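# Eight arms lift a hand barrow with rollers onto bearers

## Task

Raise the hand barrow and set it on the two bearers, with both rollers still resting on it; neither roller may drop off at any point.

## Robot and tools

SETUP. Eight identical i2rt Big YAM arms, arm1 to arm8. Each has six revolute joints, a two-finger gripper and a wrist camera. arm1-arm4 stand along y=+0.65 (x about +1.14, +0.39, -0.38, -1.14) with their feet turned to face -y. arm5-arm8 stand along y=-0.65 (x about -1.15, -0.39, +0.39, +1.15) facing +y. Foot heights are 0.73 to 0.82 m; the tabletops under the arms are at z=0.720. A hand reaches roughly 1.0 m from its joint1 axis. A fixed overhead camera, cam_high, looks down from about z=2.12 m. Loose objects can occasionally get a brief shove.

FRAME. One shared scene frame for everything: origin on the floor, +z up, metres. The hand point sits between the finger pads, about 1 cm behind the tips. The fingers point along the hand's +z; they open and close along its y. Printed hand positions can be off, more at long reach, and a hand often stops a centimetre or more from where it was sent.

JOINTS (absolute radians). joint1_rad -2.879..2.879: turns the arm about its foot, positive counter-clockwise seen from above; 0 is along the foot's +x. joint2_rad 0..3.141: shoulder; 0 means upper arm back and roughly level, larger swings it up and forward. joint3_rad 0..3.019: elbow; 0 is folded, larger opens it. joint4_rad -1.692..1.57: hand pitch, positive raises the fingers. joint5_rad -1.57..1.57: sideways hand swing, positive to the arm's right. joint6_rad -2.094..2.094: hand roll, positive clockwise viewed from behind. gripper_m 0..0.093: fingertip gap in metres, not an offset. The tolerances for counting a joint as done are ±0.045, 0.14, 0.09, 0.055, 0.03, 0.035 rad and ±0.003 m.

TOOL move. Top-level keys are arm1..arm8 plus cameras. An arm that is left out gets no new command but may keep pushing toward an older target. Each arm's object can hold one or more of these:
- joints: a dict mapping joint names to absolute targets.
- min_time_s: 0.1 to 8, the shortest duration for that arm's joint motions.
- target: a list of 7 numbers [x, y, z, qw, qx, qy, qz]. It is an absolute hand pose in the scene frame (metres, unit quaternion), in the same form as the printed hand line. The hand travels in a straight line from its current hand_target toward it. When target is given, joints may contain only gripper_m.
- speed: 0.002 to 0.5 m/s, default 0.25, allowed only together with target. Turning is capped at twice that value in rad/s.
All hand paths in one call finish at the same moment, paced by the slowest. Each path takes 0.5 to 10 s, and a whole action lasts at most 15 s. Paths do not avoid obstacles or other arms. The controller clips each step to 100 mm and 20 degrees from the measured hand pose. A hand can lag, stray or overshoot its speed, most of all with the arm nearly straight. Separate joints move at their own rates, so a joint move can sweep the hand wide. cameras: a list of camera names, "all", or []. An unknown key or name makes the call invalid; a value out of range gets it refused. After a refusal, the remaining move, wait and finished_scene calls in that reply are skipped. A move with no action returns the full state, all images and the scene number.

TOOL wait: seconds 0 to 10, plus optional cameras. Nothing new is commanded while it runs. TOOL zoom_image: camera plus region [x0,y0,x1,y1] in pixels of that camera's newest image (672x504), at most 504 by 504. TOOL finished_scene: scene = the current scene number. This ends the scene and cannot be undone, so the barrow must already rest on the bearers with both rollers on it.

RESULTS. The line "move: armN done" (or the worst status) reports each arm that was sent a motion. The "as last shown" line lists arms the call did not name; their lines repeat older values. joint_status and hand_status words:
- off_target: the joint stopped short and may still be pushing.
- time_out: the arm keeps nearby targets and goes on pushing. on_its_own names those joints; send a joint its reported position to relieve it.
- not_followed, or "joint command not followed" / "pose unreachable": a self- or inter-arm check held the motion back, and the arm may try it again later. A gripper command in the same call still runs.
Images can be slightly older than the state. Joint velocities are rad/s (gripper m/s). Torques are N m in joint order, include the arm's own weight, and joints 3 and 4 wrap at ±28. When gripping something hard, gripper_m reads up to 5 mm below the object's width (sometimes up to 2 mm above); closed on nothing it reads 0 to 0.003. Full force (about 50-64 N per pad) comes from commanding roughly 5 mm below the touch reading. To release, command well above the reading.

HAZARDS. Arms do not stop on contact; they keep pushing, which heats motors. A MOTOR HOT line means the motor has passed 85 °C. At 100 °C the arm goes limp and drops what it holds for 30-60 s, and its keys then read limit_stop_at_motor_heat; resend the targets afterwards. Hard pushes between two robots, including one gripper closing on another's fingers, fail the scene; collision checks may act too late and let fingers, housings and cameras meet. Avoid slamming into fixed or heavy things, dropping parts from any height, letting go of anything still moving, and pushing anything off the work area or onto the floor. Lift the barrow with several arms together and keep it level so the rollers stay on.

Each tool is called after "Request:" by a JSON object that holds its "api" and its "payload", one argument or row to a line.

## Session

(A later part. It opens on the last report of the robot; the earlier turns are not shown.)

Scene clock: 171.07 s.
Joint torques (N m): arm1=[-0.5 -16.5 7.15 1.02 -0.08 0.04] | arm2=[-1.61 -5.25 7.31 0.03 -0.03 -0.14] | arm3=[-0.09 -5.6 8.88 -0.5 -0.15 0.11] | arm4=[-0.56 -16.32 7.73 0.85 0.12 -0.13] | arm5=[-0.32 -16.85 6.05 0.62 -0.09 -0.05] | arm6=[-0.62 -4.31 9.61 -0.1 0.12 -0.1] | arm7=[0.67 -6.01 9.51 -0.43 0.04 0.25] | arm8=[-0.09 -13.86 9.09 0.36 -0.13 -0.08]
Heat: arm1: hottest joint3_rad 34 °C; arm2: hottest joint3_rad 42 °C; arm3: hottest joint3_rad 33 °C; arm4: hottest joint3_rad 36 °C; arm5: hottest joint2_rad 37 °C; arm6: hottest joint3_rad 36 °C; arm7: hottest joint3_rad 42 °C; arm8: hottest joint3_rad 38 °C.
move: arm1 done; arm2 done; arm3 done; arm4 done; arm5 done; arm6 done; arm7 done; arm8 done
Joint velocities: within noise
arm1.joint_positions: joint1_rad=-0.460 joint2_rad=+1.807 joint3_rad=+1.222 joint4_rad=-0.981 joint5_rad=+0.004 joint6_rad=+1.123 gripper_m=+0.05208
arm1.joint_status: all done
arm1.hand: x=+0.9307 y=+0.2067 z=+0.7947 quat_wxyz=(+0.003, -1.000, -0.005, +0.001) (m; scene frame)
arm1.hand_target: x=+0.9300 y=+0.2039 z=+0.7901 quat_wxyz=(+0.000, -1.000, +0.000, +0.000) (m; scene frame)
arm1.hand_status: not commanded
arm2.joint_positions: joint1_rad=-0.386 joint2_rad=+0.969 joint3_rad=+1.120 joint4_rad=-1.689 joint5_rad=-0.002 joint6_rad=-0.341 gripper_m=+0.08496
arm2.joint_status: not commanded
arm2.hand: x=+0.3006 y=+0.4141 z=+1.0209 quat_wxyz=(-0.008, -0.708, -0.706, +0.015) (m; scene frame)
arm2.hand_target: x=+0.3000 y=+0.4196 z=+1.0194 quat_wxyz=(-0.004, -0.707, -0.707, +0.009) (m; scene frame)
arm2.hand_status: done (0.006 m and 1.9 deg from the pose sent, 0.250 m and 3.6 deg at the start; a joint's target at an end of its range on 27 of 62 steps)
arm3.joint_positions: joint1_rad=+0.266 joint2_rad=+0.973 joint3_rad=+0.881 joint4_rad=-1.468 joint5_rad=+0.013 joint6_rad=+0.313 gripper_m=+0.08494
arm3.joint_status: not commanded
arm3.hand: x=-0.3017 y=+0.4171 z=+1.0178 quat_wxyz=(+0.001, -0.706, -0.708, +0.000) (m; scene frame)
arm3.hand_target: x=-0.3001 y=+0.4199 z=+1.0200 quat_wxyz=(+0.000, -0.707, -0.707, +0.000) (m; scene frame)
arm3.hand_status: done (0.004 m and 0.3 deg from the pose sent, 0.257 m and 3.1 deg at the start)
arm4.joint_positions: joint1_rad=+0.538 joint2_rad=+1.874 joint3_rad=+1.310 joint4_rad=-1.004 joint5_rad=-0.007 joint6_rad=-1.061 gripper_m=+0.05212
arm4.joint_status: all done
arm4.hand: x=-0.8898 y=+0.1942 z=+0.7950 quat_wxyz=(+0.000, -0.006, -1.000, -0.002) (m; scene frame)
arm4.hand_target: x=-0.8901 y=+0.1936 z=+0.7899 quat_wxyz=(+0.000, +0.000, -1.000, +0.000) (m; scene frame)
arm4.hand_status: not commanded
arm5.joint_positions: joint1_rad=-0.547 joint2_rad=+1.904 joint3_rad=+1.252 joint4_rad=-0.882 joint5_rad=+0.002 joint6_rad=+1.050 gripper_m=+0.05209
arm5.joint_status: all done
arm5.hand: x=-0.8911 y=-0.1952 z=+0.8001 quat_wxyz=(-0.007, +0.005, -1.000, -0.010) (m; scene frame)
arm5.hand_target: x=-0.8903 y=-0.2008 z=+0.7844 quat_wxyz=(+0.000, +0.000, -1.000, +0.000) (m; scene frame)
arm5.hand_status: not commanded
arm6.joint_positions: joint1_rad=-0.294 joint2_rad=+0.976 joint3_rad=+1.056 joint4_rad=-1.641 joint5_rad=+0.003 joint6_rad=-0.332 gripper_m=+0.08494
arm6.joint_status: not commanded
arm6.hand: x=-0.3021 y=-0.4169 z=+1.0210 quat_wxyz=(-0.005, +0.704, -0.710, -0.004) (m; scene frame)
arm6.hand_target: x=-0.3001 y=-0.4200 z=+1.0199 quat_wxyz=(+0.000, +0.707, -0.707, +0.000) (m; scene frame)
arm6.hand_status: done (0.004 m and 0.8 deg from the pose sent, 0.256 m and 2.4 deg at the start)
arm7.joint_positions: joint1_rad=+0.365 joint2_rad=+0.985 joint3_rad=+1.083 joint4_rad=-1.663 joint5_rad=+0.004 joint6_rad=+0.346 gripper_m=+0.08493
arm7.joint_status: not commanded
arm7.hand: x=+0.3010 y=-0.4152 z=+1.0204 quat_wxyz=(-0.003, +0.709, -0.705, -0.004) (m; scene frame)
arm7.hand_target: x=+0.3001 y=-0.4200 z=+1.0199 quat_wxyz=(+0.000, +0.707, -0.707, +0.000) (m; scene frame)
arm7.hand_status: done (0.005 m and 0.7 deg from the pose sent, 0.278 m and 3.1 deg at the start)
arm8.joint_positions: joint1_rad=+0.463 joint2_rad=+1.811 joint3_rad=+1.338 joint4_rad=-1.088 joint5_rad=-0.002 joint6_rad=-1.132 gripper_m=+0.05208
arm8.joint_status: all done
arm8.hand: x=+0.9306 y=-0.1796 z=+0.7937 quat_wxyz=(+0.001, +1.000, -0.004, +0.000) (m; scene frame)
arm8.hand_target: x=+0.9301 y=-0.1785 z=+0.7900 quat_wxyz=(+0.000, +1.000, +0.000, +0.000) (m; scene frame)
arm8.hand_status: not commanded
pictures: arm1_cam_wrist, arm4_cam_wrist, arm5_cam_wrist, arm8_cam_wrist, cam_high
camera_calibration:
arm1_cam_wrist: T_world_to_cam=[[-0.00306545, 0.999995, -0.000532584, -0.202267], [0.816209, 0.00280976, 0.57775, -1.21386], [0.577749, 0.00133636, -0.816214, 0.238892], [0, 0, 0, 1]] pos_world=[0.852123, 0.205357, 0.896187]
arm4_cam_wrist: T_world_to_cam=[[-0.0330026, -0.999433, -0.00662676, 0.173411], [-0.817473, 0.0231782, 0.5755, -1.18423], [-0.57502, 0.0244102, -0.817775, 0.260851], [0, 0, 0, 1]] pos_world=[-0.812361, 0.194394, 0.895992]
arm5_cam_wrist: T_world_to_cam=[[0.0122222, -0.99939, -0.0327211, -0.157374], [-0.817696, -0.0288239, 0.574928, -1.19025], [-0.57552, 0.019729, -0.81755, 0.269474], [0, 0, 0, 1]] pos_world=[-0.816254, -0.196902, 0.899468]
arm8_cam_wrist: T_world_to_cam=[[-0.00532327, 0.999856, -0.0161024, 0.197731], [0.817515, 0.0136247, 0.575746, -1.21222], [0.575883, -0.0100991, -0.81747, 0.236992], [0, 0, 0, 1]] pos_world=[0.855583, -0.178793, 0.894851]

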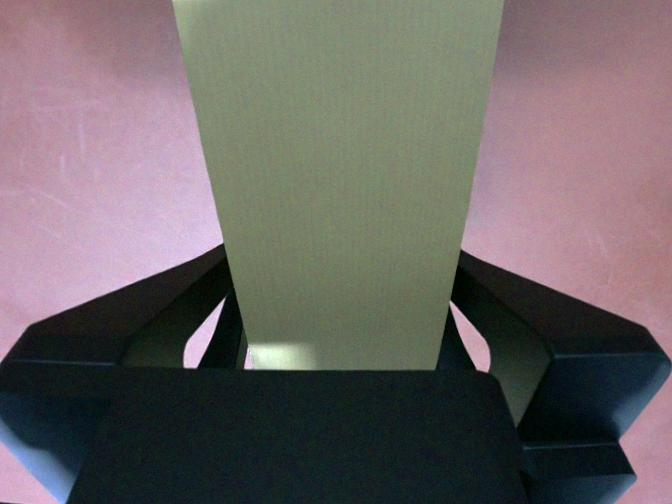

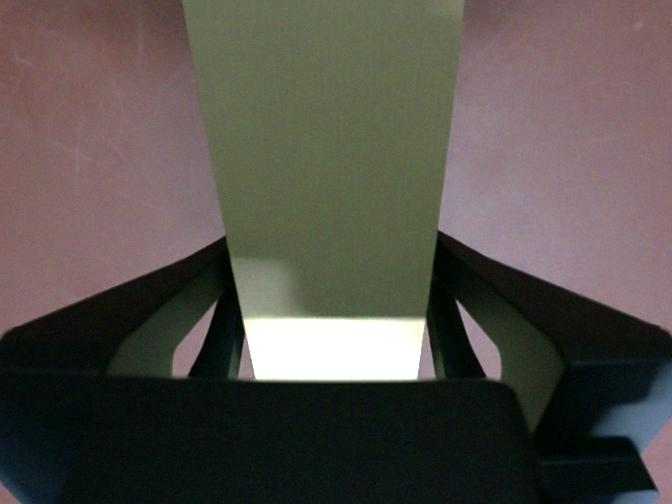

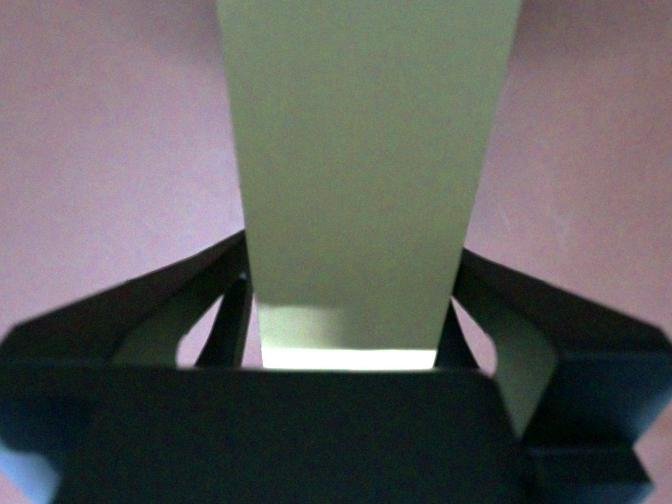

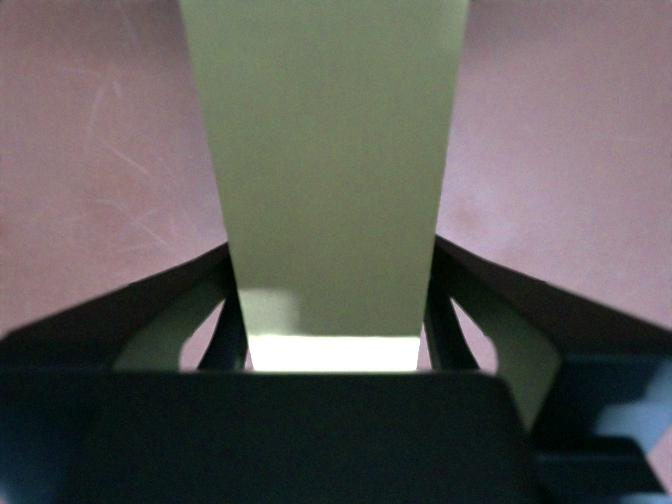

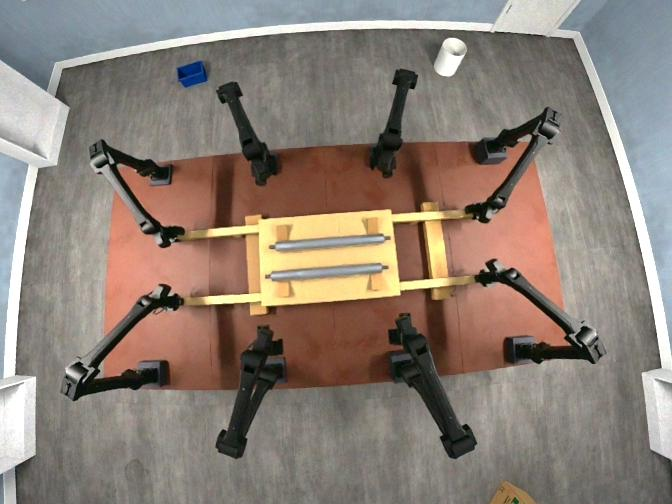

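Request:
{"api": "move", "payload": {
  "arm1": {"joints": {"gripper_m": 0.038}},
  "arm4": {"joints": {"gripper_m": 0.038}},
  "arm5": {"joints": {"gripper_m": 0.038}},
  "arm8": {"joints": {"gripper_m": 0.038}},
  "cameras": ["cam_high"]
}}

Request:
{"api": "zoom_image", "payload": {
  "camera": "cam_high",
  "region": [160, 195, 280, 325]
}}

Request:
{"api": "zoom_image", "payload": {
  "camera": "cam_high",
  "region": [385, 190, 505, 310]
}}

Request:
{"api": "zoom_image", "payload": {
  "camera": "cam_high",
  "region": [240, 190, 420, 325]
}}

Scene clock: 174.60 s.
Joint torques (N m): arm1=[-0.56 -16.03 7.47 0.98 -0.11 0.12] | arm2=[-1.55 -5.19 7.31 0.03 -0.03 -0.16] | arm3=[-0.03 -5.6 8.9 -0.51 -0.15 0.12] | arm4=[-0.56 -16.32 7.82 0.85 0.12 -0.07] | arm5=[-0.38 -16.79 6.38 0.65 -0.04 -0.09] | arm6=[-0.5 -4.19 9.62 -0.12 0.11 -0.1] | arm7=[0.91 -5.95 9.46 -0.36 0.05 0.23] | arm8=[-0.09 -13.8 9.24 0.36 -0.13 -0.04]
Heat: arm1: hottest joint3_rad 34 °C; arm2: hottest joint3_rad 42 °C; arm3: hottest joint3_rad 33 °C; arm4: hottest joint3_rad 36 °C; arm5: hottest joint2_rad 37 °C; arm6: hottest joint3_rad 36 °C; arm7: hottest joint3_rad 42 °C; arm8: hottest joint3_rad 38 °C.
move: arm1 off_target; arm4 off_target; arm5 off_target; arm8 off_target
Joint velocities: within noise
arm1.joint_positions: joint1_rad=-0.460 joint2_rad=+1.807 joint3_rad=+1.219 joint4_rad=-0.982 joint5_rad=+0.004 joint6_rad=+1.115 gripper_m=+0.04512
arm1.joint_status: gripper_m off_target (ended at +0.04514, target +0.03800)
arm1.hand: x=+0.9310 y=+0.2079 z=+0.7940 quat_wxyz=(+0.004, -1.000, -0.009, +0.000) (m; scene frame)
arm1.hand_target: x=+0.9301 y=+0.2040 z=+0.7900 quat_wxyz=(+0.000, -1.000, +0.000, +0.000) (m; scene frame)
arm1.hand_status: not commanded
arm2, arm3, arm6, arm7: as last shown
arm4.joint_positions: joint1_rad=+0.538 joint2_rad=+1.874 joint3_rad=+1.309 joint4_rad=-1.004 joint5_rad=-0.007 joint6_rad=-1.067 gripper_m=+0.04546
arm4.joint_status: gripper_m off_target (ended at +0.04549, target +0.03800)
arm4.hand: x=-0.8899 y=+0.1945 z=+0.7947 quat_wxyz=(+0.000, -0.003, -1.000, -0.002) (m; scene frame)
arm4.hand_target: x=-0.8901 y=+0.1936 z=+0.7899 quat_wxyz=(+0.000, +0.000, -1.000, +0.000) (m; scene frame)
arm4.hand_status: not commanded
arm5.joint_positions: joint1_rad=-0.547 joint2_rad=+1.904 joint3_rad=+1.248 joint4_rad=-0.884 joint5_rad=+0.001 joint6_rad=+1.054 gripper_m=+0.04345
arm5.joint_status: gripper_m off_target (ended at +0.04348, target +0.03800)
arm5.hand: x=-0.8925 y=-0.1973 z=+0.7990 quat_wxyz=(-0.005, +0.004, -1.000, -0.007) (m; scene frame)
arm5.hand_target: x=-0.8903 y=-0.2007 z=+0.7844 quat_wxyz=(+0.000, +0.000, -1.000, +0.000) (m; scene frame)
arm5.hand_status: not commanded
arm6.hand: x=-0.3021 y=-0.4169 z=+1.0210 quat_wxyz=(-0.005, +0.705, -0.710, -0.004) (m; scene frame)
arm8.joint_positions: joint1_rad=+0.463 joint2_rad=+1.811 joint3_rad=+1.337 joint4_rad=-1.089 joint5_rad=-0.002 joint6_rad=-1.136 gripper_m=+0.04503
arm8.joint_status: gripper_m off_target (ended at +0.04506, target +0.03800)
arm8.hand: x=+0.9310 y=-0.1804 z=+0.7931 quat_wxyz=(+0.002, +1.000, -0.002, +0.000) (m; scene frame)
arm8.hand_target: x=+0.9301 y=-0.1785 z=+0.7899 quat_wxyz=(+0.000, +1.000, +0.000, +0.000) (m; scene frame)
arm8.hand_status: not commanded
pictures: cam_high

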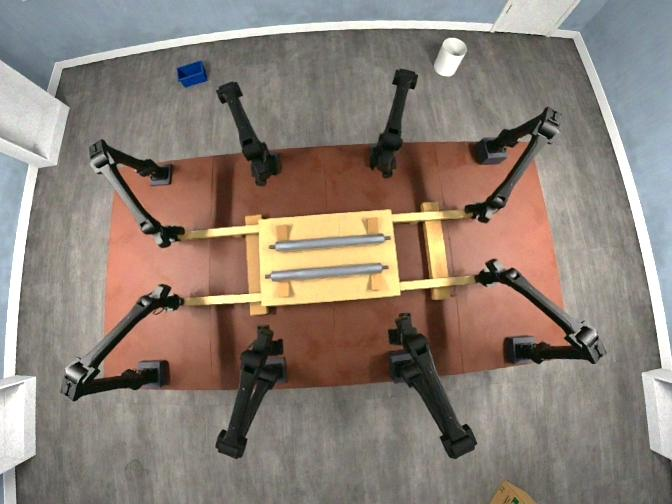

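Scaled by 3.877 from the camera's 672x504 image, which has a finer 960x720 frame.

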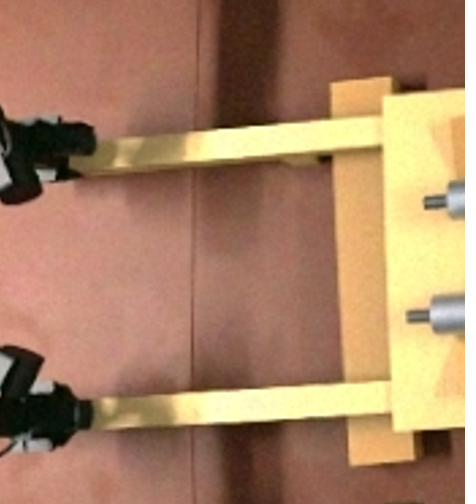

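Scaled by 4.200 from the camera's 672x504 image, which has a finer 960x720 frame.

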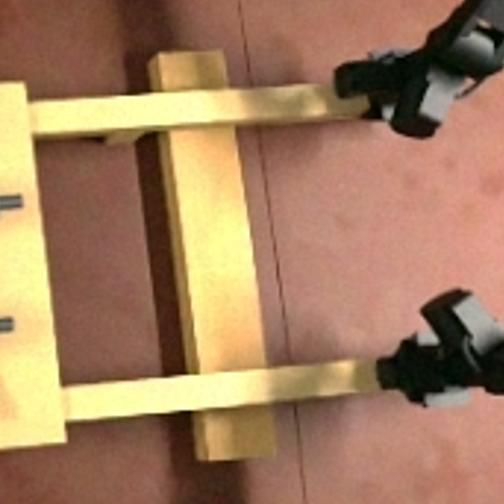

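Scaled by 2.800 from the camera's 672x504 image, which has a finer 960x720 frame.

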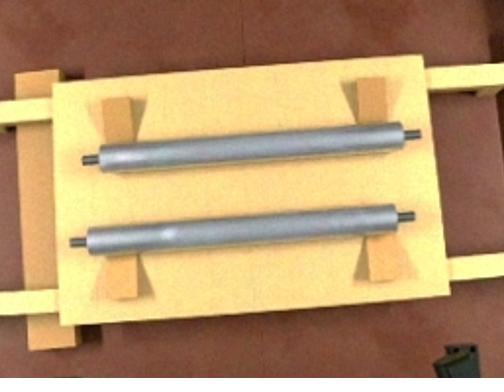

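Request:
{"api": "move", "payload": {
  "arm1": {"target": [0.93, 0.204, 0.865, 0, 1, 0, 0], "speed": 0.06},
  "arm4": {"target": [-0.89, 0.1935, 0.873, 0, 0, 1, 0], "speed": 0.06},
  "arm5": {"target": [-0.89, -0.2005, 0.867, 0, 0, 1, 0], "speed": 0.06},
  "arm8": {"target": [0.93, -0.1785, 0.8645, 0, 1, 0, 0], "speed": 0.06},
  "cameras": ["cam_high"]
}}

Request:
{"api": "zoom_image", "payload": {
  "camera": "cam_high",
  "region": [240, 190, 420, 325]
}}

Scene clock: 200.40 s.
Joint torques (N m): arm1=[-0.5 -24.41 12.16 -4.81 -0.07 0.11] | arm2=[-1.55 -5.13 7.31 0.03 -0.03 -0.16] | arm3=[-0.03 -5.6 8.88 -0.51 -0.15 0.12] | arm4=[-0.67 -23.88 13.81 -3.97 -0.11 -0.08] | arm5=[-0.44 -26.75 9.74 -4.3 0.36 -0.09] | arm6=[-0.62 -4.25 9.62 -0.08 0.11 -0.1] | arm7=[0.79 -6.18 9.51 -0.32 0.05 0.21] | arm8=[-0.62 -20.13 15.6 -4.18 -0.27 -0.06]
Heat: arm1: hottest joint3_rad 34 °C; arm2: hottest joint3_rad 41 °C; arm3: hottest joint3_rad 33 °C; arm4: hottest joint3_rad 36 °C; arm5: hottest joint2_rad 38 °C; arm6: hottest joint3_rad 37 °C; arm7: hottest joint3_rad 41 °C; arm8: hottest joint3_rad 40 °C.
move: arm1 off_target; arm4 off_target; arm5 off_target; arm8 off_target
Joint velocities: within noise
arm1.joint_positions: joint1_rad=-0.460 joint2_rad=+1.808 joint3_rad=+1.238 joint4_rad=-1.012 joint5_rad=+0.003 joint6_rad=+1.115 gripper_m=+0.04512
arm1.joint_status: not commanded
arm1.hand: x=+0.9307 y=+0.2071 z=+0.7993 quat_wxyz=(+0.010, -1.000, -0.009, -0.003) (m; scene frame)
arm1.hand_target: x=+0.9305 y=+0.2050 z=+0.8605 quat_wxyz=(-0.002, -1.000, +0.000, +0.001) (m; scene frame)
arm1.hand_status: off_target (0.066 m and 1.6 deg from the pose sent, 0.071 m and 1.1 deg at the start)
arm2, arm3, arm6, arm7: as last shown
arm4.joint_positions: joint1_rad=+0.540 joint2_rad=+1.873 joint3_rad=+1.326 joint4_rad=-1.048 joint5_rad=+0.000 joint6_rad=-1.067 gripper_m=+0.04546
arm4.joint_status: not commanded
arm4.hand: x=-0.8917 y=+0.1971 z=+0.8008 quat_wxyz=(+0.009, -0.002, -1.000, -0.012) (m; scene frame)
arm4.hand_target: x=-0.8907 y=+0.1946 z=+0.8681 quat_wxyz=(-0.001, +0.000, -1.000, +0.002) (m; scene frame)
arm4.hand_status: off_target (0.072 m and 1.7 deg from the pose sent, 0.078 m and 0.4 deg at the start)
arm5.joint_positions: joint1_rad=-0.547 joint2_rad=+1.904 joint3_rad=+1.267 joint4_rad=-0.928 joint5_rad=-0.009 joint6_rad=+1.055 gripper_m=+0.04345
arm5.joint_status: not commanded
arm5.hand: x=-0.8948 y=-0.1981 z=+0.8047 quat_wxyz=(+0.006, +0.003, -1.000, +0.001) (m; scene frame)
arm5.hand_target: x=-0.8904 y=-0.2006 z=+0.8625 quat_wxyz=(-0.001, +0.000, -1.000, -0.002) (m; scene frame)
arm5.hand_status: off_target (0.063 m and 0.7 deg from the pose sent, 0.068 m and 1.1 deg at the start)
arm8.joint_positions: joint1_rad=+0.470 joint2_rad=+1.811 joint3_rad=+1.353 joint4_rad=-1.134 joint5_rad=+0.002 joint6_rad=-1.135 gripper_m=+0.04503
arm8.joint_status: not commanded
arm8.hand: x=+0.9304 y=-0.1854 z=+0.7988 quat_wxyz=(+0.015, +1.000, +0.000, +0.008) (m; scene frame)
arm8.hand_target: x=+0.9306 y=-0.1802 z=+0.8611 quat_wxyz=(-0.002, +1.000, +0.000, -0.001) (m; scene frame)
arm8.hand_status: off_target (0.066 m and 1.9 deg from the pose sent, 0.071 m and 0.4 deg at the start)
pictures: cam_high

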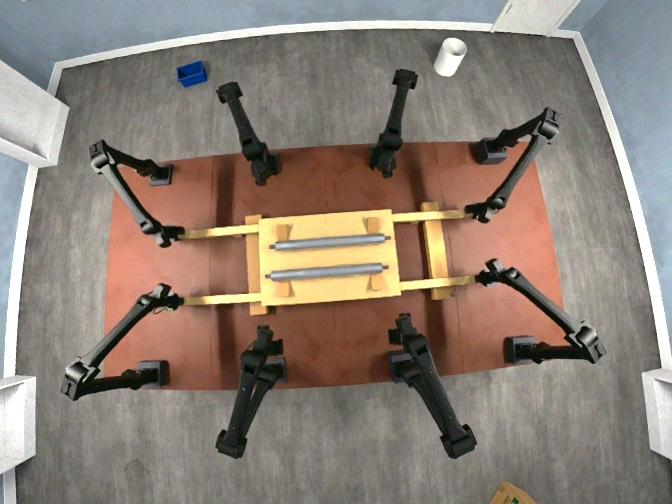

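Scaled by 2.800 from the camera's 672x504 image, which has a finer 960x720 frame.

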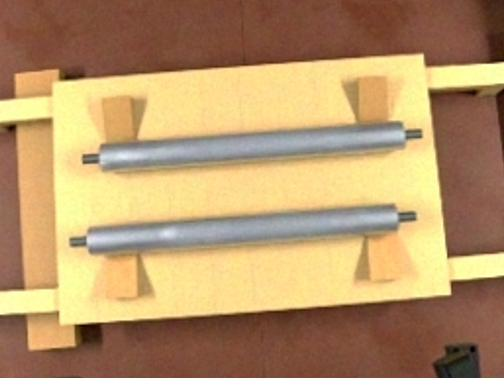

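Request:
{"api": "move", "payload": {
  "arm1": {"target": [0.93, 0.204, 0.907, 0, 1, 0, 0], "speed": 0.06},
  "arm4": {"target": [-0.89, 0.1935, 0.915, 0, 0, 1, 0], "speed": 0.06},
  "arm5": {"target": [-0.89, -0.2005, 0.909, 0, 0, 1, 0], "speed": 0.06},
  "arm8": {"target": [0.93, -0.1785, 0.9065, 0, 1, 0, 0], "speed": 0.06},
  "cameras": ["cam_high"]
}}

Request:
{"api": "zoom_image", "payload": {
  "camera": "cam_high",
  "region": [240, 190, 420, 325]
}}

Scene clock: 205.47 s.
Joint torques (N m): arm1=[-0.62 -25.52 13.82 -5.6 -0.05 0.09] | arm2=[-1.55 -5.19 7.31 0.03 -0.03 -0.16] | arm3=[-0.03 -5.66 8.9 -0.5 -0.15 0.12] | arm4=[-0.85 -24.53 15.41 -4.14 -0.33 -0.08] | arm5=[-0.32 -27.52 11.19 -4.75 0.75 -0.1] | arm6=[-0.5 -4.31 9.61 -0.06 0.12 -0.1] | arm7=[0.91 -6.12 9.54 -0.29 0.05 0.23] | arm8=[-1.03 -21.6 17.02 -4.34 -0.51 -0.08]
Heat: arm1: hottest joint3_rad 35 °C; arm2: hottest joint3_rad 41 °C; arm3: hottest joint3_rad 33 °C; arm4: hottest joint3_rad 37 °C; arm5: hottest joint2_rad 40 °C; arm6: hottest joint3_rad 37 °C; arm7: hottest joint3_rad 41 °C; arm8: hottest joint3_rad 41 °C.
move: arm1 off_target; arm4 off_target; arm5 off_target; arm8 off_target
Joint velocities: within noise
arm1.joint_positions: joint1_rad=-0.460 joint2_rad=+1.782 joint3_rad=+1.280 joint4_rad=-1.094 joint5_rad=+0.002 joint6_rad=+1.117 gripper_m=+0.04513
arm1.joint_status: not commanded
arm1.hand: x=+0.9306 y=+0.2062 z=+0.8259 quat_wxyz=(+0.016, -1.000, -0.008, -0.006) (m; scene frame)
arm1.hand_target: x=+0.9308 y=+0.2056 z=+0.9007 quat_wxyz=(-0.003, -1.000, +0.000, +0.001) (m; scene frame)
arm1.hand_status: off_target (0.081 m and 2.1 deg from the pose sent, 0.108 m and 1.5 deg at the start)
arm2, arm3, arm6, arm7: as last shown
arm4.joint_positions: joint1_rad=+0.541 joint2_rad=+1.844 joint3_rad=+1.372 joint4_rad=-1.143 joint5_rad=+0.006 joint6_rad=-1.067 gripper_m=+0.04546
arm4.joint_status: not commanded
arm4.hand: x=-0.8923 y=+0.1978 z=+0.8311 quat_wxyz=(+0.016, -0.001, -1.000, -0.019) (m; scene frame)
arm4.hand_target: x=-0.8911 y=+0.1955 z=+0.9091 quat_wxyz=(-0.001, +0.000, -1.000, +0.003) (m; scene frame)
arm4.hand_status: off_target (0.084 m and 2.9 deg from the pose sent, 0.114 m and 1.7 deg at the start)
arm5.joint_positions: joint1_rad=-0.548 joint2_rad=+1.867 joint3_rad=+1.300 joint4_rad=-1.013 joint5_rad=-0.019 joint6_rad=+1.057 gripper_m=+0.04345
arm5.joint_status: not commanded
arm5.hand: x=-0.8964 y=-0.1977 z=+0.8339 quat_wxyz=(+0.013, +0.001, -1.000, +0.005) (m; scene frame)
arm5.hand_target: x=-0.8908 y=-0.2009 z=+0.9032 quat_wxyz=(-0.001, +0.000, -1.000, -0.003) (m; scene frame)
arm5.hand_status: off_target (0.075 m and 1.6 deg from the pose sent, 0.104 m and 0.7 deg at the start)
arm8.joint_positions: joint1_rad=+0.475 joint2_rad=+1.797 joint3_rad=+1.406 joint4_rad=-1.229 joint5_rad=+0.009 joint6_rad=-1.132 gripper_m=+0.04513
arm8.joint_status: not commanded
arm8.hand: x=+0.9296 y=-0.1871 z=+0.8242 quat_wxyz=(+0.026, +1.000, +0.002, +0.017) (m; scene frame)
arm8.hand_target: x=+0.9312 y=-0.1816 z=+0.9015 quat_wxyz=(-0.003, +1.000, +0.000, -0.001) (m; scene frame)
arm8.hand_status: off_target (0.083 m and 3.6 deg from the pose sent, 0.108 m and 1.9 deg at the start)
pictures: cam_high

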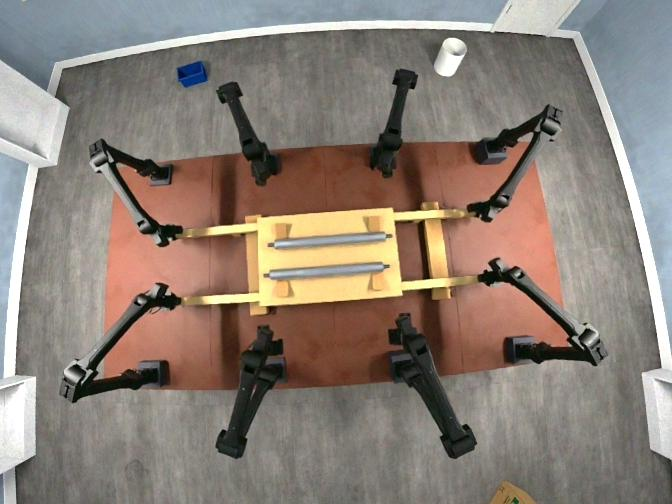

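Scaled by 2.800 from the camera's 672x504 image, which has a finer 960x720 frame.

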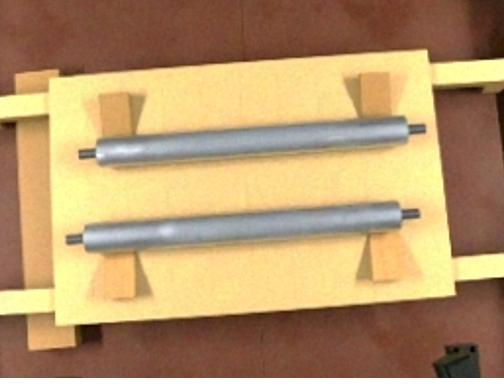

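Request:
{"api": "move", "payload": {
  "arm1": {"target": [0.93, 0.204, 0.941, 0, 1, 0, 0], "speed": 0.06},
  "arm4": {"target": [-0.89, 0.1935, 0.945, 0, 0, 1, 0], "speed": 0.06},
  "arm5": {"target": [-0.89, -0.2005, 0.939, 0, 0, 1, 0], "speed": 0.06},
  "arm8": {"target": [0.93, -0.1785, 0.9405, 0, 1, 0, 0], "speed": 0.06},
  "cameras": ["cam_high"]
}}

Request:
{"api": "zoom_image", "payload": {
  "camera": "cam_high",
  "region": [240, 190, 420, 325]
}}

Scene clock: 209.57 s.
Joint torques (N m): arm1=[-0.56 -25.23 14.98 -5.12 0 0.08] | arm2=[-1.55 -5.19 7.31 0.03 -0.03 -0.16] | arm3=[-0.03 -5.6 8.9 -0.51 -0.15 0.12] | arm4=[-0.97 -24.23 16.53 -4.03 -0.39 -0.09] | arm5=[-0.26 -27.46 12.29 -4.81 0.91 -0.11] | arm6=[-0.62 -4.31 9.59 -0.09 0.13 -0.11] | arm7=[0.97 -5.95 9.44 -0.32 0.04 0.2] | arm8=[-1.08 -21.25 18.35 -4.26 -0.64 -0.08]
Heat: arm1: hottest joint3_rad 36 °C; arm2: hottest joint3_rad 41 °C; arm3: hottest joint3_rad 33 °C; arm4: hottest joint3_rad 38 °C; arm5: hottest joint2_rad 41 °C; arm6: hottest joint3_rad 37 °C; arm7: hottest joint3_rad 41 °C; arm8: hottest joint3_rad 42 °C.
move: arm1 off_target; arm4 off_target; arm5 off_target; arm8 off_target
Joint velocities: within noise
arm1.joint_positions: joint1_rad=-0.460 joint2_rad=+1.749 joint3_rad=+1.328 joint4_rad=-1.189 joint5_rad=+0.000 joint6_rad=+1.117 gripper_m=+0.04526
arm1.joint_status: not commanded
arm1.hand: x=+0.9313 y=+0.2071 z=+0.8582 quat_wxyz=(+0.022, -1.000, -0.008, -0.010) (m; scene frame)
arm1.hand_target: x=+0.9312 y=+0.2063 z=+0.9351 quat_wxyz=(-0.003, -1.000, +0.000, +0.001) (m; scene frame)
arm1.hand_status: off_target (0.083 m and 2.9 deg from the pose sent, 0.115 m and 2.1 deg at the start; pose on its path clipped on 1 of 45 steps)
arm2, arm3, arm6, arm7: as last shown
arm4.joint_positions: joint1_rad=+0.543 joint2_rad=+1.819 joint3_rad=+1.414 joint4_rad=-1.221 joint5_rad=+0.008 joint6_rad=-1.067 gripper_m=+0.04546
arm4.joint_status: not commanded
arm4.hand: x=-0.8919 y=+0.1984 z=+0.8584 quat_wxyz=(+0.020, +0.000, -1.000, -0.023) (m; scene frame)
arm4.hand_target: x=-0.8914 y=+0.1962 z=+0.9391 quat_wxyz=(-0.001, +0.000, -1.000, +0.003) (m; scene frame)
arm4.hand_status: off_target (0.087 m and 3.5 deg from the pose sent, 0.114 m and 2.9 deg at the start; pose on its path clipped on 7 of 45 steps)
arm5.joint_positions: joint1_rad=-0.549 joint2_rad=+1.835 joint3_rad=+1.331 joint4_rad=-1.082 joint5_rad=-0.023 joint6_rad=+1.059 gripper_m=+0.04348
arm5.joint_status: not commanded
arm5.hand: x=-0.8965 y=-0.1977 z=+0.8601 quat_wxyz=(+0.017, +0.000, -1.000, +0.006) (m; scene frame)
arm5.hand_target: x=-0.8911 y=-0.2014 z=+0.9331 quat_wxyz=(-0.001, +0.000, -1.000, -0.003) (m; scene frame)
arm5.hand_status: off_target (0.079 m and 2.0 deg from the pose sent, 0.105 m and 1.6 deg at the start)
arm8.joint_positions: joint1_rad=+0.476 joint2_rad=+1.775 joint3_rad=+1.459 joint4_rad=-1.316 joint5_rad=+0.013 joint6_rad=-1.132 gripper_m=+0.04531
arm8.joint_status: not commanded
arm8.hand: x=+0.9298 y=-0.1874 z=+0.8549 quat_wxyz=(+0.030, +0.999, +0.003, +0.022) (m; scene frame)
arm8.hand_target: x=+0.9317 y=-0.1825 z=+0.9356 quat_wxyz=(-0.003, +1.000, +0.000, -0.001) (m; scene frame)
arm8.hand_status: off_target (0.086 m and 4.3 deg from the pose sent, 0.117 m and 3.6 deg at the start; pose on its path clipped on 9 of 45 steps)
pictures: cam_high

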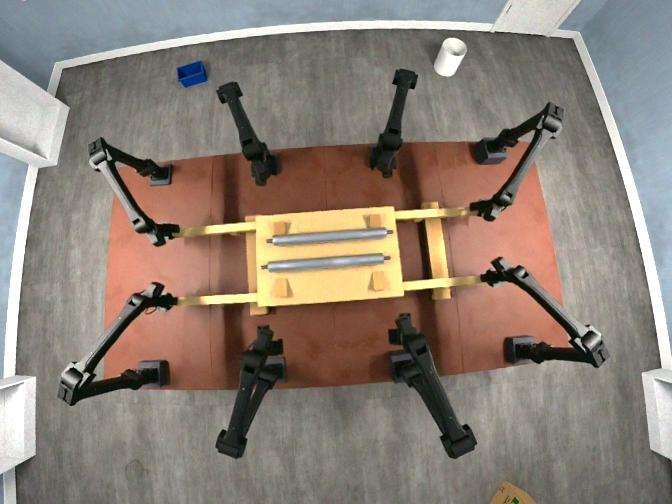

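Scaled by 2.800 from the camera's 672x504 image, which has a finer 960x720 frame.

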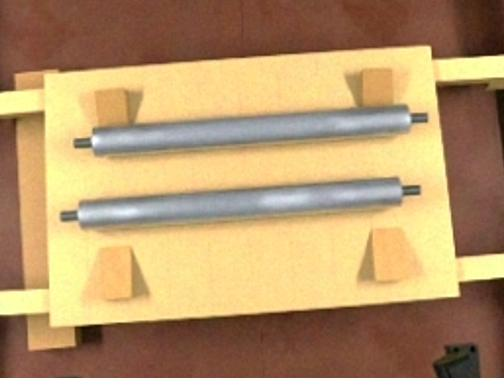

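Request:
{"api": "move", "payload": {
  "arm1": {"target": [0.811, 0.205, 0.945, 0, 1, 0, 0], "speed": 0.06},
  "arm4": {"target": [-1.012, 0.195, 0.939, 0, 0, 1, 0], "speed": 0.06},
  "arm5": {"target": [-1.012, -0.2005, 0.934, 0, 0, 1, 0], "speed": 0.06},
  "arm8": {"target": [0.811, -0.180, 0.944, 0, 1, 0, 0], "speed": 0.06},
  "cameras": ["cam_high"]
}}

Request:
{"api": "zoom_image", "payload": {
  "camera": "cam_high",
  "region": [240, 190, 420, 325]
}}

Request:
{"api": "zoom_image", "payload": {
  "camera": "cam_high",
  "region": [160, 195, 280, 325]
}}

Request:
{"api": "zoom_image", "payload": {
  "camera": "cam_high",
  "region": [385, 190, 505, 310]
}}

Scene clock: 217.13 s.
Joint torques (N m): arm1=[-1.67 -25.64 15.94 -4.52 0.11 -0.07] | arm2=[-1.61 -5.19 7.31 0.03 -0.03 -0.16] | arm3=[-0.03 -5.6 8.9 -0.5 -0.15 0.12] | arm4=[-2.61 -22.01 12.31 -2.33 -0.43 -0.3] | arm5=[1.61 -24.47 9.52 -3.25 1.16 0.11] | arm6=[-0.56 -4.31 9.61 -0.1 0.12 -0.11] | arm7=[0.56 -5.89 9.5 -0.39 0.05 0.23] | arm8=[0.09 -21.6 19.75 -3.95 -0.7 0.08]
Heat: arm1: hottest joint3_rad 38 °C; arm2: hottest joint3_rad 41 °C; arm3: hottest joint3_rad 33 °C; arm4: hottest joint3_rad 39 °C; arm5: hottest joint2_rad 42 °C; arm6: hottest joint3_rad 37 °C; arm7: hottest joint3_rad 41 °C; arm8: hottest joint3_rad 45 °C.
move: arm1 off_target; arm4 off_target; arm5 off_target; arm8 off_target
Joint velocities: within noise
arm1.joint_positions: joint1_rad=-0.645 joint2_rad=+1.878 joint3_rad=+1.539 joint4_rad=-1.273 joint5_rad=-0.004 joint6_rad=+0.940 gripper_m=+0.04526
arm1.joint_status: not commanded
arm1.hand: x=+0.8203 y=+0.2070 z=+0.8668 quat_wxyz=(+0.019, -1.000, -0.004, -0.015) (m; scene frame)
arm1.hand_target: x=+0.8132 y=+0.2074 z=+0.9411 quat_wxyz=(-0.002, -1.000, +0.000, +0.002) (m; scene frame)
arm1.hand_status: off_target (0.079 m and 2.8 deg from the pose sent, 0.148 m and 2.9 deg at the start)
arm2, arm3, arm6, arm7: as last shown
arm4.joint_positions: joint1_rad=+0.340 joint2_rad=+1.703 joint3_rad=+1.308 joint4_rad=-1.229 joint5_rad=+0.009 joint6_rad=-1.271 gripper_m=+0.04546
arm4.joint_status: not commanded
arm4.hand: x=-1.0003 y=+0.1956 z=+0.8785 quat_wxyz=(+0.015, +0.000, -1.000, -0.025) (m; scene frame)
arm4.hand_target: x=-1.0116 y=+0.1961 z=+0.9350 quat_wxyz=(+0.001, +0.000, -1.000, +0.001) (m; scene frame)
arm4.hand_status: off_target (0.062 m and 3.4 deg from the pose sent, 0.145 m and 3.5 deg at the start)
arm5.joint_positions: joint1_rad=-0.346 joint2_rad=+1.715 joint3_rad=+1.212 joint4_rad=-1.084 joint5_rad=-0.027 joint6_rad=+1.263 gripper_m=+0.04376
arm5.joint_status: not commanded
arm5.hand: x=-1.0064 y=-0.1970 z=+0.8781 quat_wxyz=(+0.018, -0.001, -1.000, +0.009) (m; scene frame)
arm5.hand_target: x=-1.0117 y=-0.2007 z=+0.9299 quat_wxyz=(+0.000, +0.000, -1.000, -0.001) (m; scene frame)
arm5.hand_status: off_target (0.056 m and 2.3 deg from the pose sent, 0.137 m and 2.1 deg at the start)
arm8.joint_positions: joint1_rad=+0.651 joint2_rad=+1.907 joint3_rad=+1.670 joint4_rad=-1.395 joint5_rad=+0.016 joint6_rad=-0.960 gripper_m=+0.04533
arm8.joint_status: not commanded
arm8.hand: x=+0.8212 y=-0.1879 z=+0.8614 quat_wxyz=(+0.025, +0.999, +0.004, +0.027) (m; scene frame)
arm8.hand_target: x=+0.8142 y=-0.1841 z=+0.9406 quat_wxyz=(-0.003, +1.000, +0.000, -0.002) (m; scene frame)
arm8.hand_status: off_target (0.084 m and 4.2 deg from the pose sent, 0.149 m and 4.3 deg at the start)
pictures: cam_high

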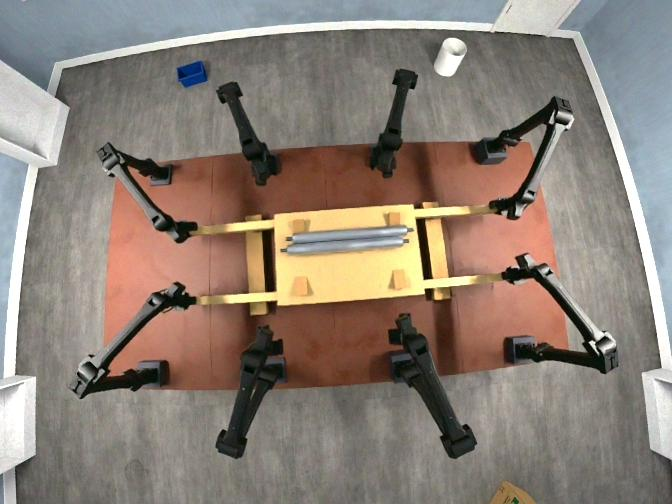

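Scaled by 2.800 from the camera's 672x504 image, which has a finer 960x720 frame.

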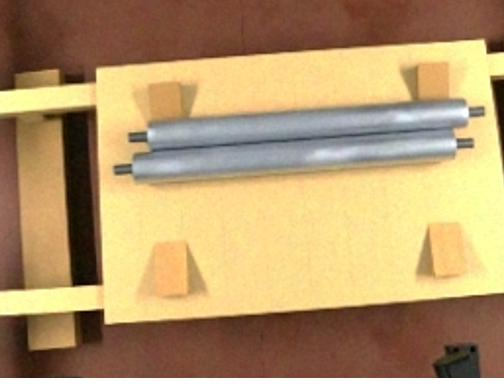

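Scaled by 3.877 from the camera's 672x504 image, which has a finer 960x720 frame.

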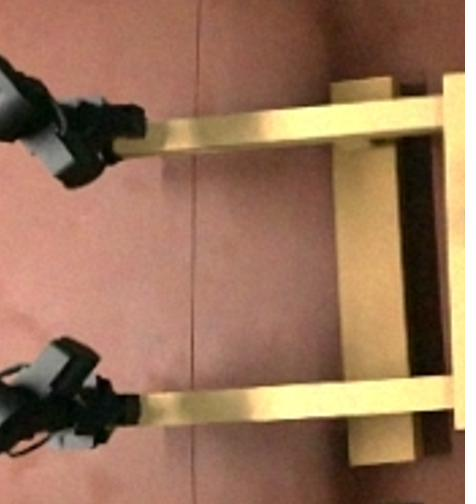

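Scaled by 4.200 from the camera's 672x504 image, which has a finer 960x720 frame.

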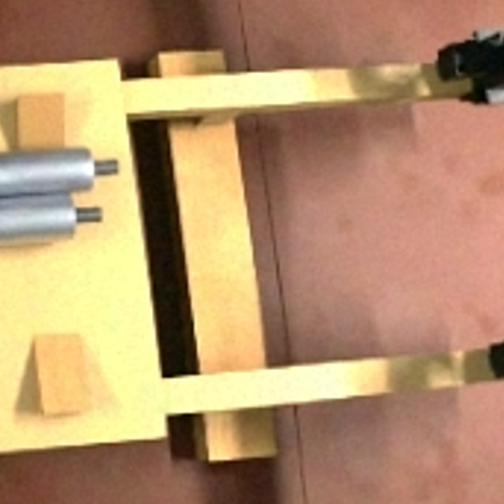

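Request:
{"api": "zoom_image", "payload": {
  "camera": "cam_high",
  "region": [240, 210, 280, 240]
}}

Request:
{"api": "zoom_image", "payload": {
  "camera": "cam_high",
  "region": [415, 195, 455, 225]
}}

Scaled by 12.600 from the camera's 672x504 image, which has a finer 960x720 frame.

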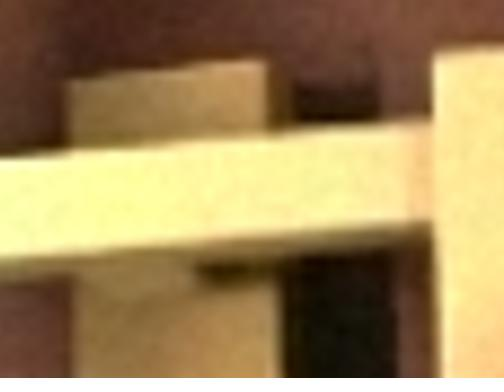

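Scaled by 12.600 from the camera's 672x504 image, which has a finer 960x720 frame.

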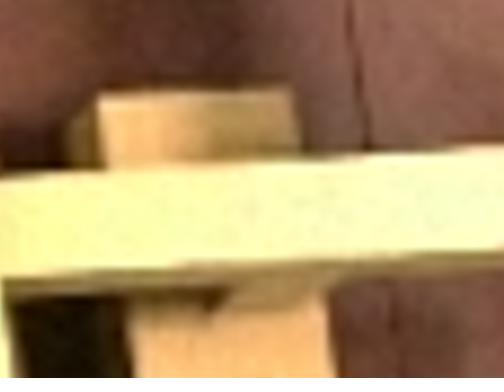

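Request:
{"api": "move", "payload": {
  "arm2": {"joints": {"joint1_rad": 0.216, "joint2_rad": 0.6, "joint3_rad": 1.363, "joint4_rad": -1.376, "joint5_rad": -0.156, "joint6_rad": -0.086}, "min_time_s": 1.5},
  "arm3": {"joints": {"joint1_rad": -0.216, "joint2_rad": 0.6, "joint3_rad": 1.363, "joint4_rad": -1.376, "joint5_rad": 0.156, "joint6_rad": 0.086}, "min_time_s": 1.5},
  "arm6": {"joints": {"joint1_rad": 0.301, "joint2_rad": 0.638, "joint3_rad": 1.442, "joint4_rad": -1.326, "joint5_rad": -0.218, "joint6_rad": -0.174}, "min_time_s": 1.5},
  "arm7": {"joints": {"joint1_rad": -0.301, "joint2_rad": 0.638, "joint3_rad": 1.442, "joint4_rad": -1.326, "joint5_rad": 0.218, "joint6_rad": 0.174}, "min_time_s": 1.5},
  "cameras": ["cam_high", "arm2_cam_wrist", "arm3_cam_wrist", "arm6_cam_wrist", "arm7_cam_wrist"]
}}

Scene clock: 236.57 s.
Joint torques (N m): arm1=[-1.44 -25.58 15.94 -4.51 0.07 -0.05] | arm2=[-0.03 1.85 10.7 2.76 -0.29 0.05] | arm3=[-1.67 1.32 11.41 1.55 0.03 -0.12] | arm4=[-2.55 -22.01 12.31 -2.33 -0.43 -0.3] | arm5=[1.38 -24.41 9.57 -3.33 1.16 0.09] | arm6=[0.85 3.19 11.28 2.47 -0.29 0.21] | arm7=[-0.73 -0.09 12.18 2.26 0.35 -0.06] | arm8=[0.03 -21.6 19.75 -3.93 -0.7 0.08]
Heat: arm1: hottest joint3_rad 42 °C; arm2: hottest joint3_rad 41 °C; arm3: hottest joint3_rad 33 °C; arm4: hottest joint3_rad 39 °C; arm5: hottest joint2_rad 39 °C; arm6: hottest joint3_rad 37 °C; arm7: hottest joint3_rad 41 °C; arm8: hottest joint3_rad 47 °C.
move: arm2 done; arm3 done; arm6 done; arm7 done
Joint velocities: within noise
arm1, arm4, arm5, arm8: as last shown
arm2.joint_positions: joint1_rad=+0.207 joint2_rad=+0.598 joint3_rad=+1.315 joint4_rad=-1.401 joint5_rad=-0.153 joint6_rad=-0.098 gripper_m=+0.08496
arm2.joint_status: all done
arm2.hand: x=+0.4658 y=+0.4362 z=+1.2251 quat_wxyz=(-0.369, -0.490, -0.756, +0.227) (m; scene frame)
arm2.hand_target: x=+0.4680 y=+0.4380 z=+1.2526 quat_wxyz=(-0.396, -0.480, -0.744, +0.243) (m; scene frame)
arm2.hand_status: not commanded
arm3.joint_positions: joint1_rad=-0.208 joint2_rad=+0.598 joint3_rad=+1.327 joint4_rad=-1.391 joint5_rad=+0.154 joint6_rad=+0.099 gripper_m=+0.08494
arm3.joint_status: all done
arm3.hand: x=-0.4403 y=+0.4298 z=+1.3212 quat_wxyz=(-0.246, -0.733, -0.523, +0.359) (m; scene frame)
arm3.hand_target: x=-0.4425 y=+0.4312 z=+1.3412 quat_wxyz=(-0.257, -0.724, -0.516, +0.378) (m; scene frame)
arm3.hand_status: not commanded
arm6.joint_positions: joint1_rad=+0.292 joint2_rad=+0.632 joint3_rad=+1.410 joint4_rad=-1.343 joint5_rad=-0.214 joint6_rad=-0.191 gripper_m=+0.08494
arm6.joint_status: all done
arm6.hand: x=-0.4772 y=-0.4337 z=+1.3034 quat_wxyz=(-0.262, +0.761, -0.424, -0.415) (m; scene frame)
arm6.hand_target: x=-0.4796 y=-0.4349 z=+1.3210 quat_wxyz=(-0.268, +0.752, -0.419, -0.433) (m; scene frame)
arm6.hand_status: not commanded
arm7.joint_positions: joint1_rad=-0.293 joint2_rad=+0.635 joint3_rad=+1.402 joint4_rad=-1.348 joint5_rad=+0.214 joint6_rad=+0.187 gripper_m=+0.08493
arm7.joint_status: all done
arm7.hand: x=+0.4939 y=-0.4377 z=+1.2871 quat_wxyz=(-0.415, +0.404, -0.778, -0.245) (m; scene frame)
arm7.hand_target: x=+0.4957 y=-0.4408 z=+1.3105 quat_wxyz=(-0.437, +0.395, -0.766, -0.258) (m; scene frame)
arm7.hand_status: not commanded
pictures: arm2_cam_wrist, arm3_cam_wrist, arm6_cam_wrist, arm7_cam_wrist, cam_high
camera_calibration:
arm2_cam_wrist: T_world_to_cam=[[-0.908253, -0.417862, -0.0216177, 0.632315], [-0.398304, 0.879258, -0.261263, 0.12286], [0.128179, -0.228682, -0.965026, 1.34821], [0, 0, 0, 1]] pos_world=[0.450426, 0.464506, 1.34682]
arm3_cam_wrist: T_world_to_cam=[[-0.943986, 0.329132, 0.0237345, -0.58824], [0.308698, 0.906214, -0.288932, 0.133152], [-0.116605, -0.265421, -0.957055, 1.45205], [0, 0, 0, 1]] pos_world=[-0.427076, 0.45835, 1.44213]
arm6_cam_wrist: T_world_to_cam=[[0.866804, 0.498028, 0.0248945, 0.599059], [0.465755, -0.790781, -0.397162, 0.401438], [-0.178112, 0.355856, -0.917411, 1.39308], [0, 0, 0, 1]] pos_world=[-0.458114, -0.476635, 1.42255]
arm7_cam_wrist: T_world_to_cam=[[0.828551, -0.558903, -0.0336318, -0.61123], [-0.529095, -0.761879, -0.373629, 0.413716], [0.183199, 0.327365, -0.926968, 1.37263], [0, 0, 0, 1]] pos_world=[0.473865, -0.475768, 1.4064]

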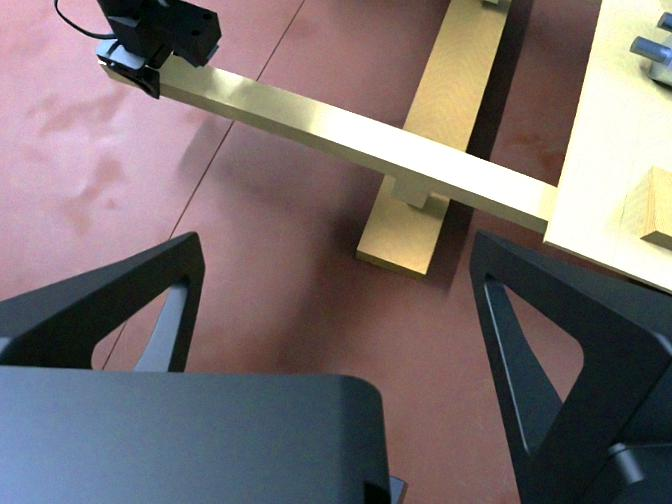

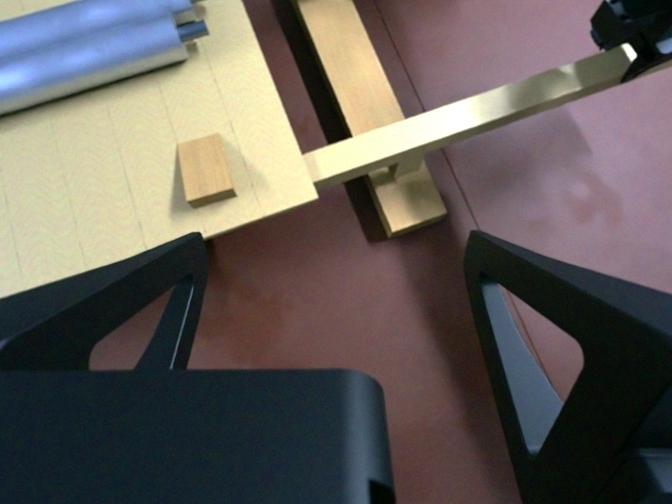

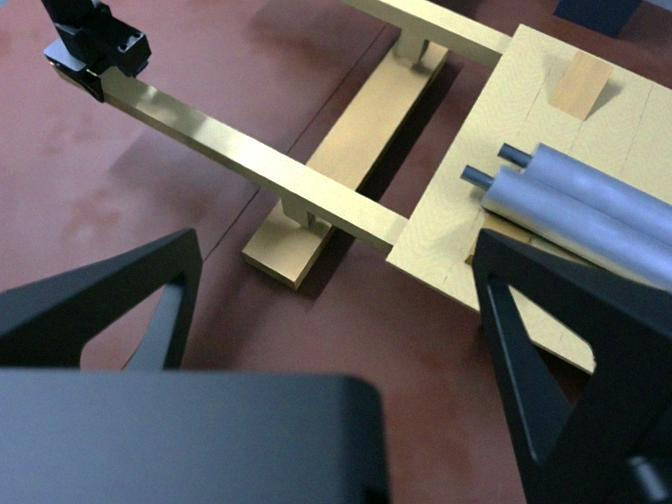

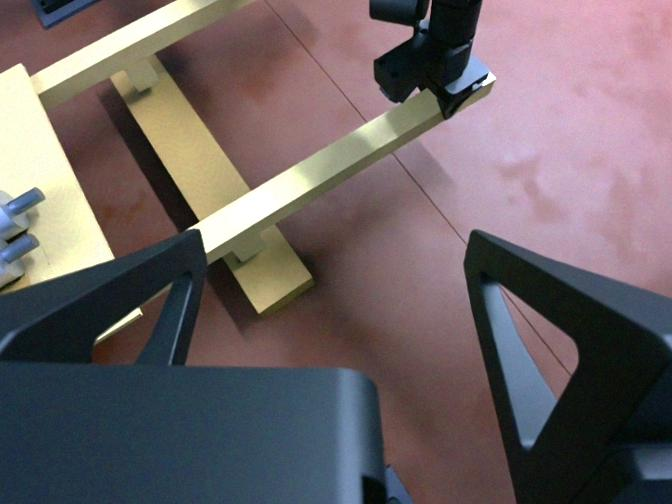

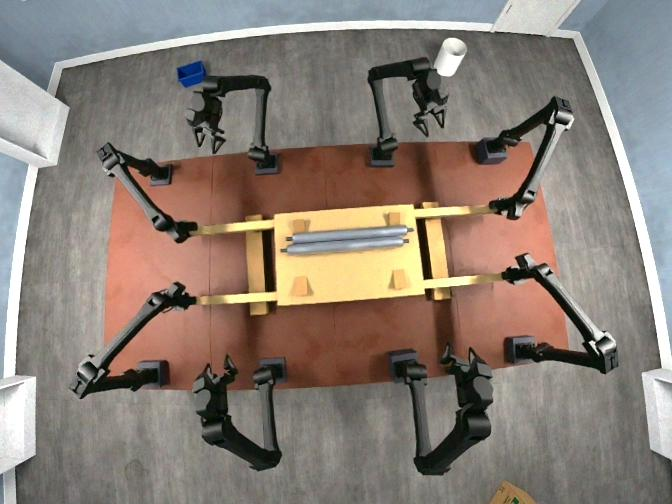

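Zooming in on each foot to check its position over the bearers.

Request:
{"api": "zoom_image", "payload": {
  "camera": "arm2_cam_wrist",
  "region": [340, 130, 500, 290]
}}

Request:
{"api": "zoom_image", "payload": {
  "camera": "arm3_cam_wrist",
  "region": [330, 110, 470, 250]
}}

Request:
{"api": "zoom_image", "payload": {
  "camera": "arm6_cam_wrist",
  "region": [220, 150, 380, 310]
}}

Request:
{"api": "zoom_image", "payload": {
  "camera": "arm7_cam_wrist",
  "region": [190, 190, 330, 330]
}}

Scaled by 3.150 from the camera's 672x504 image, which has a finer 960x720 frame.

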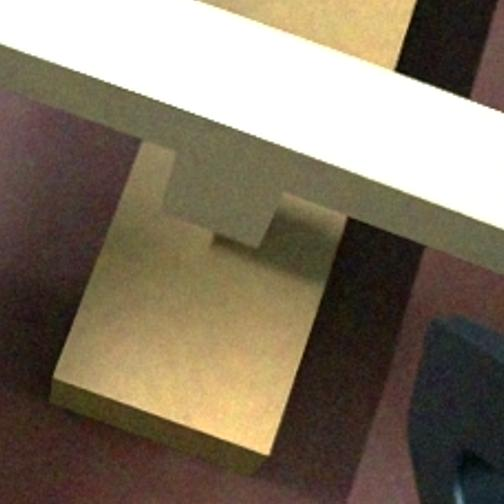

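Scaled by 3.600 from the camera's 672x504 image, which has a finer 960x720 frame.

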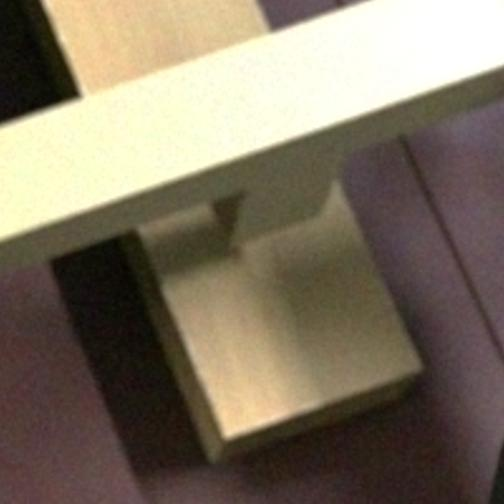

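Scaled by 3.150 from the camera's 672x504 image, which has a finer 960x720 frame.

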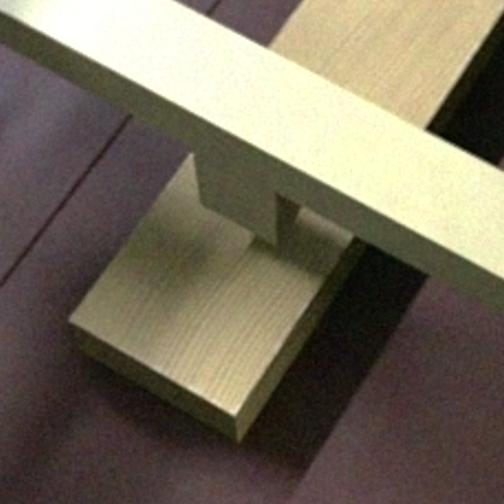

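Scaled by 3.600 from the camera's 672x504 image, which has a finer 960x720 frame.

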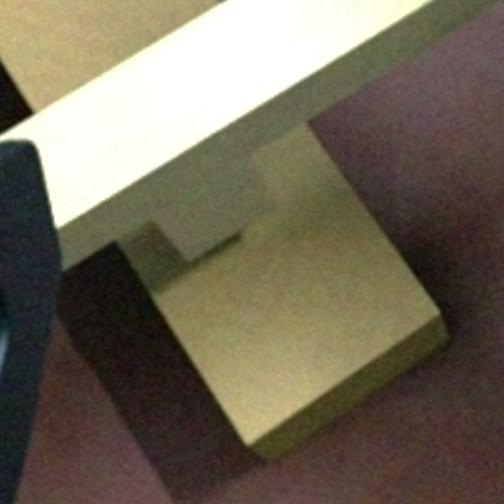

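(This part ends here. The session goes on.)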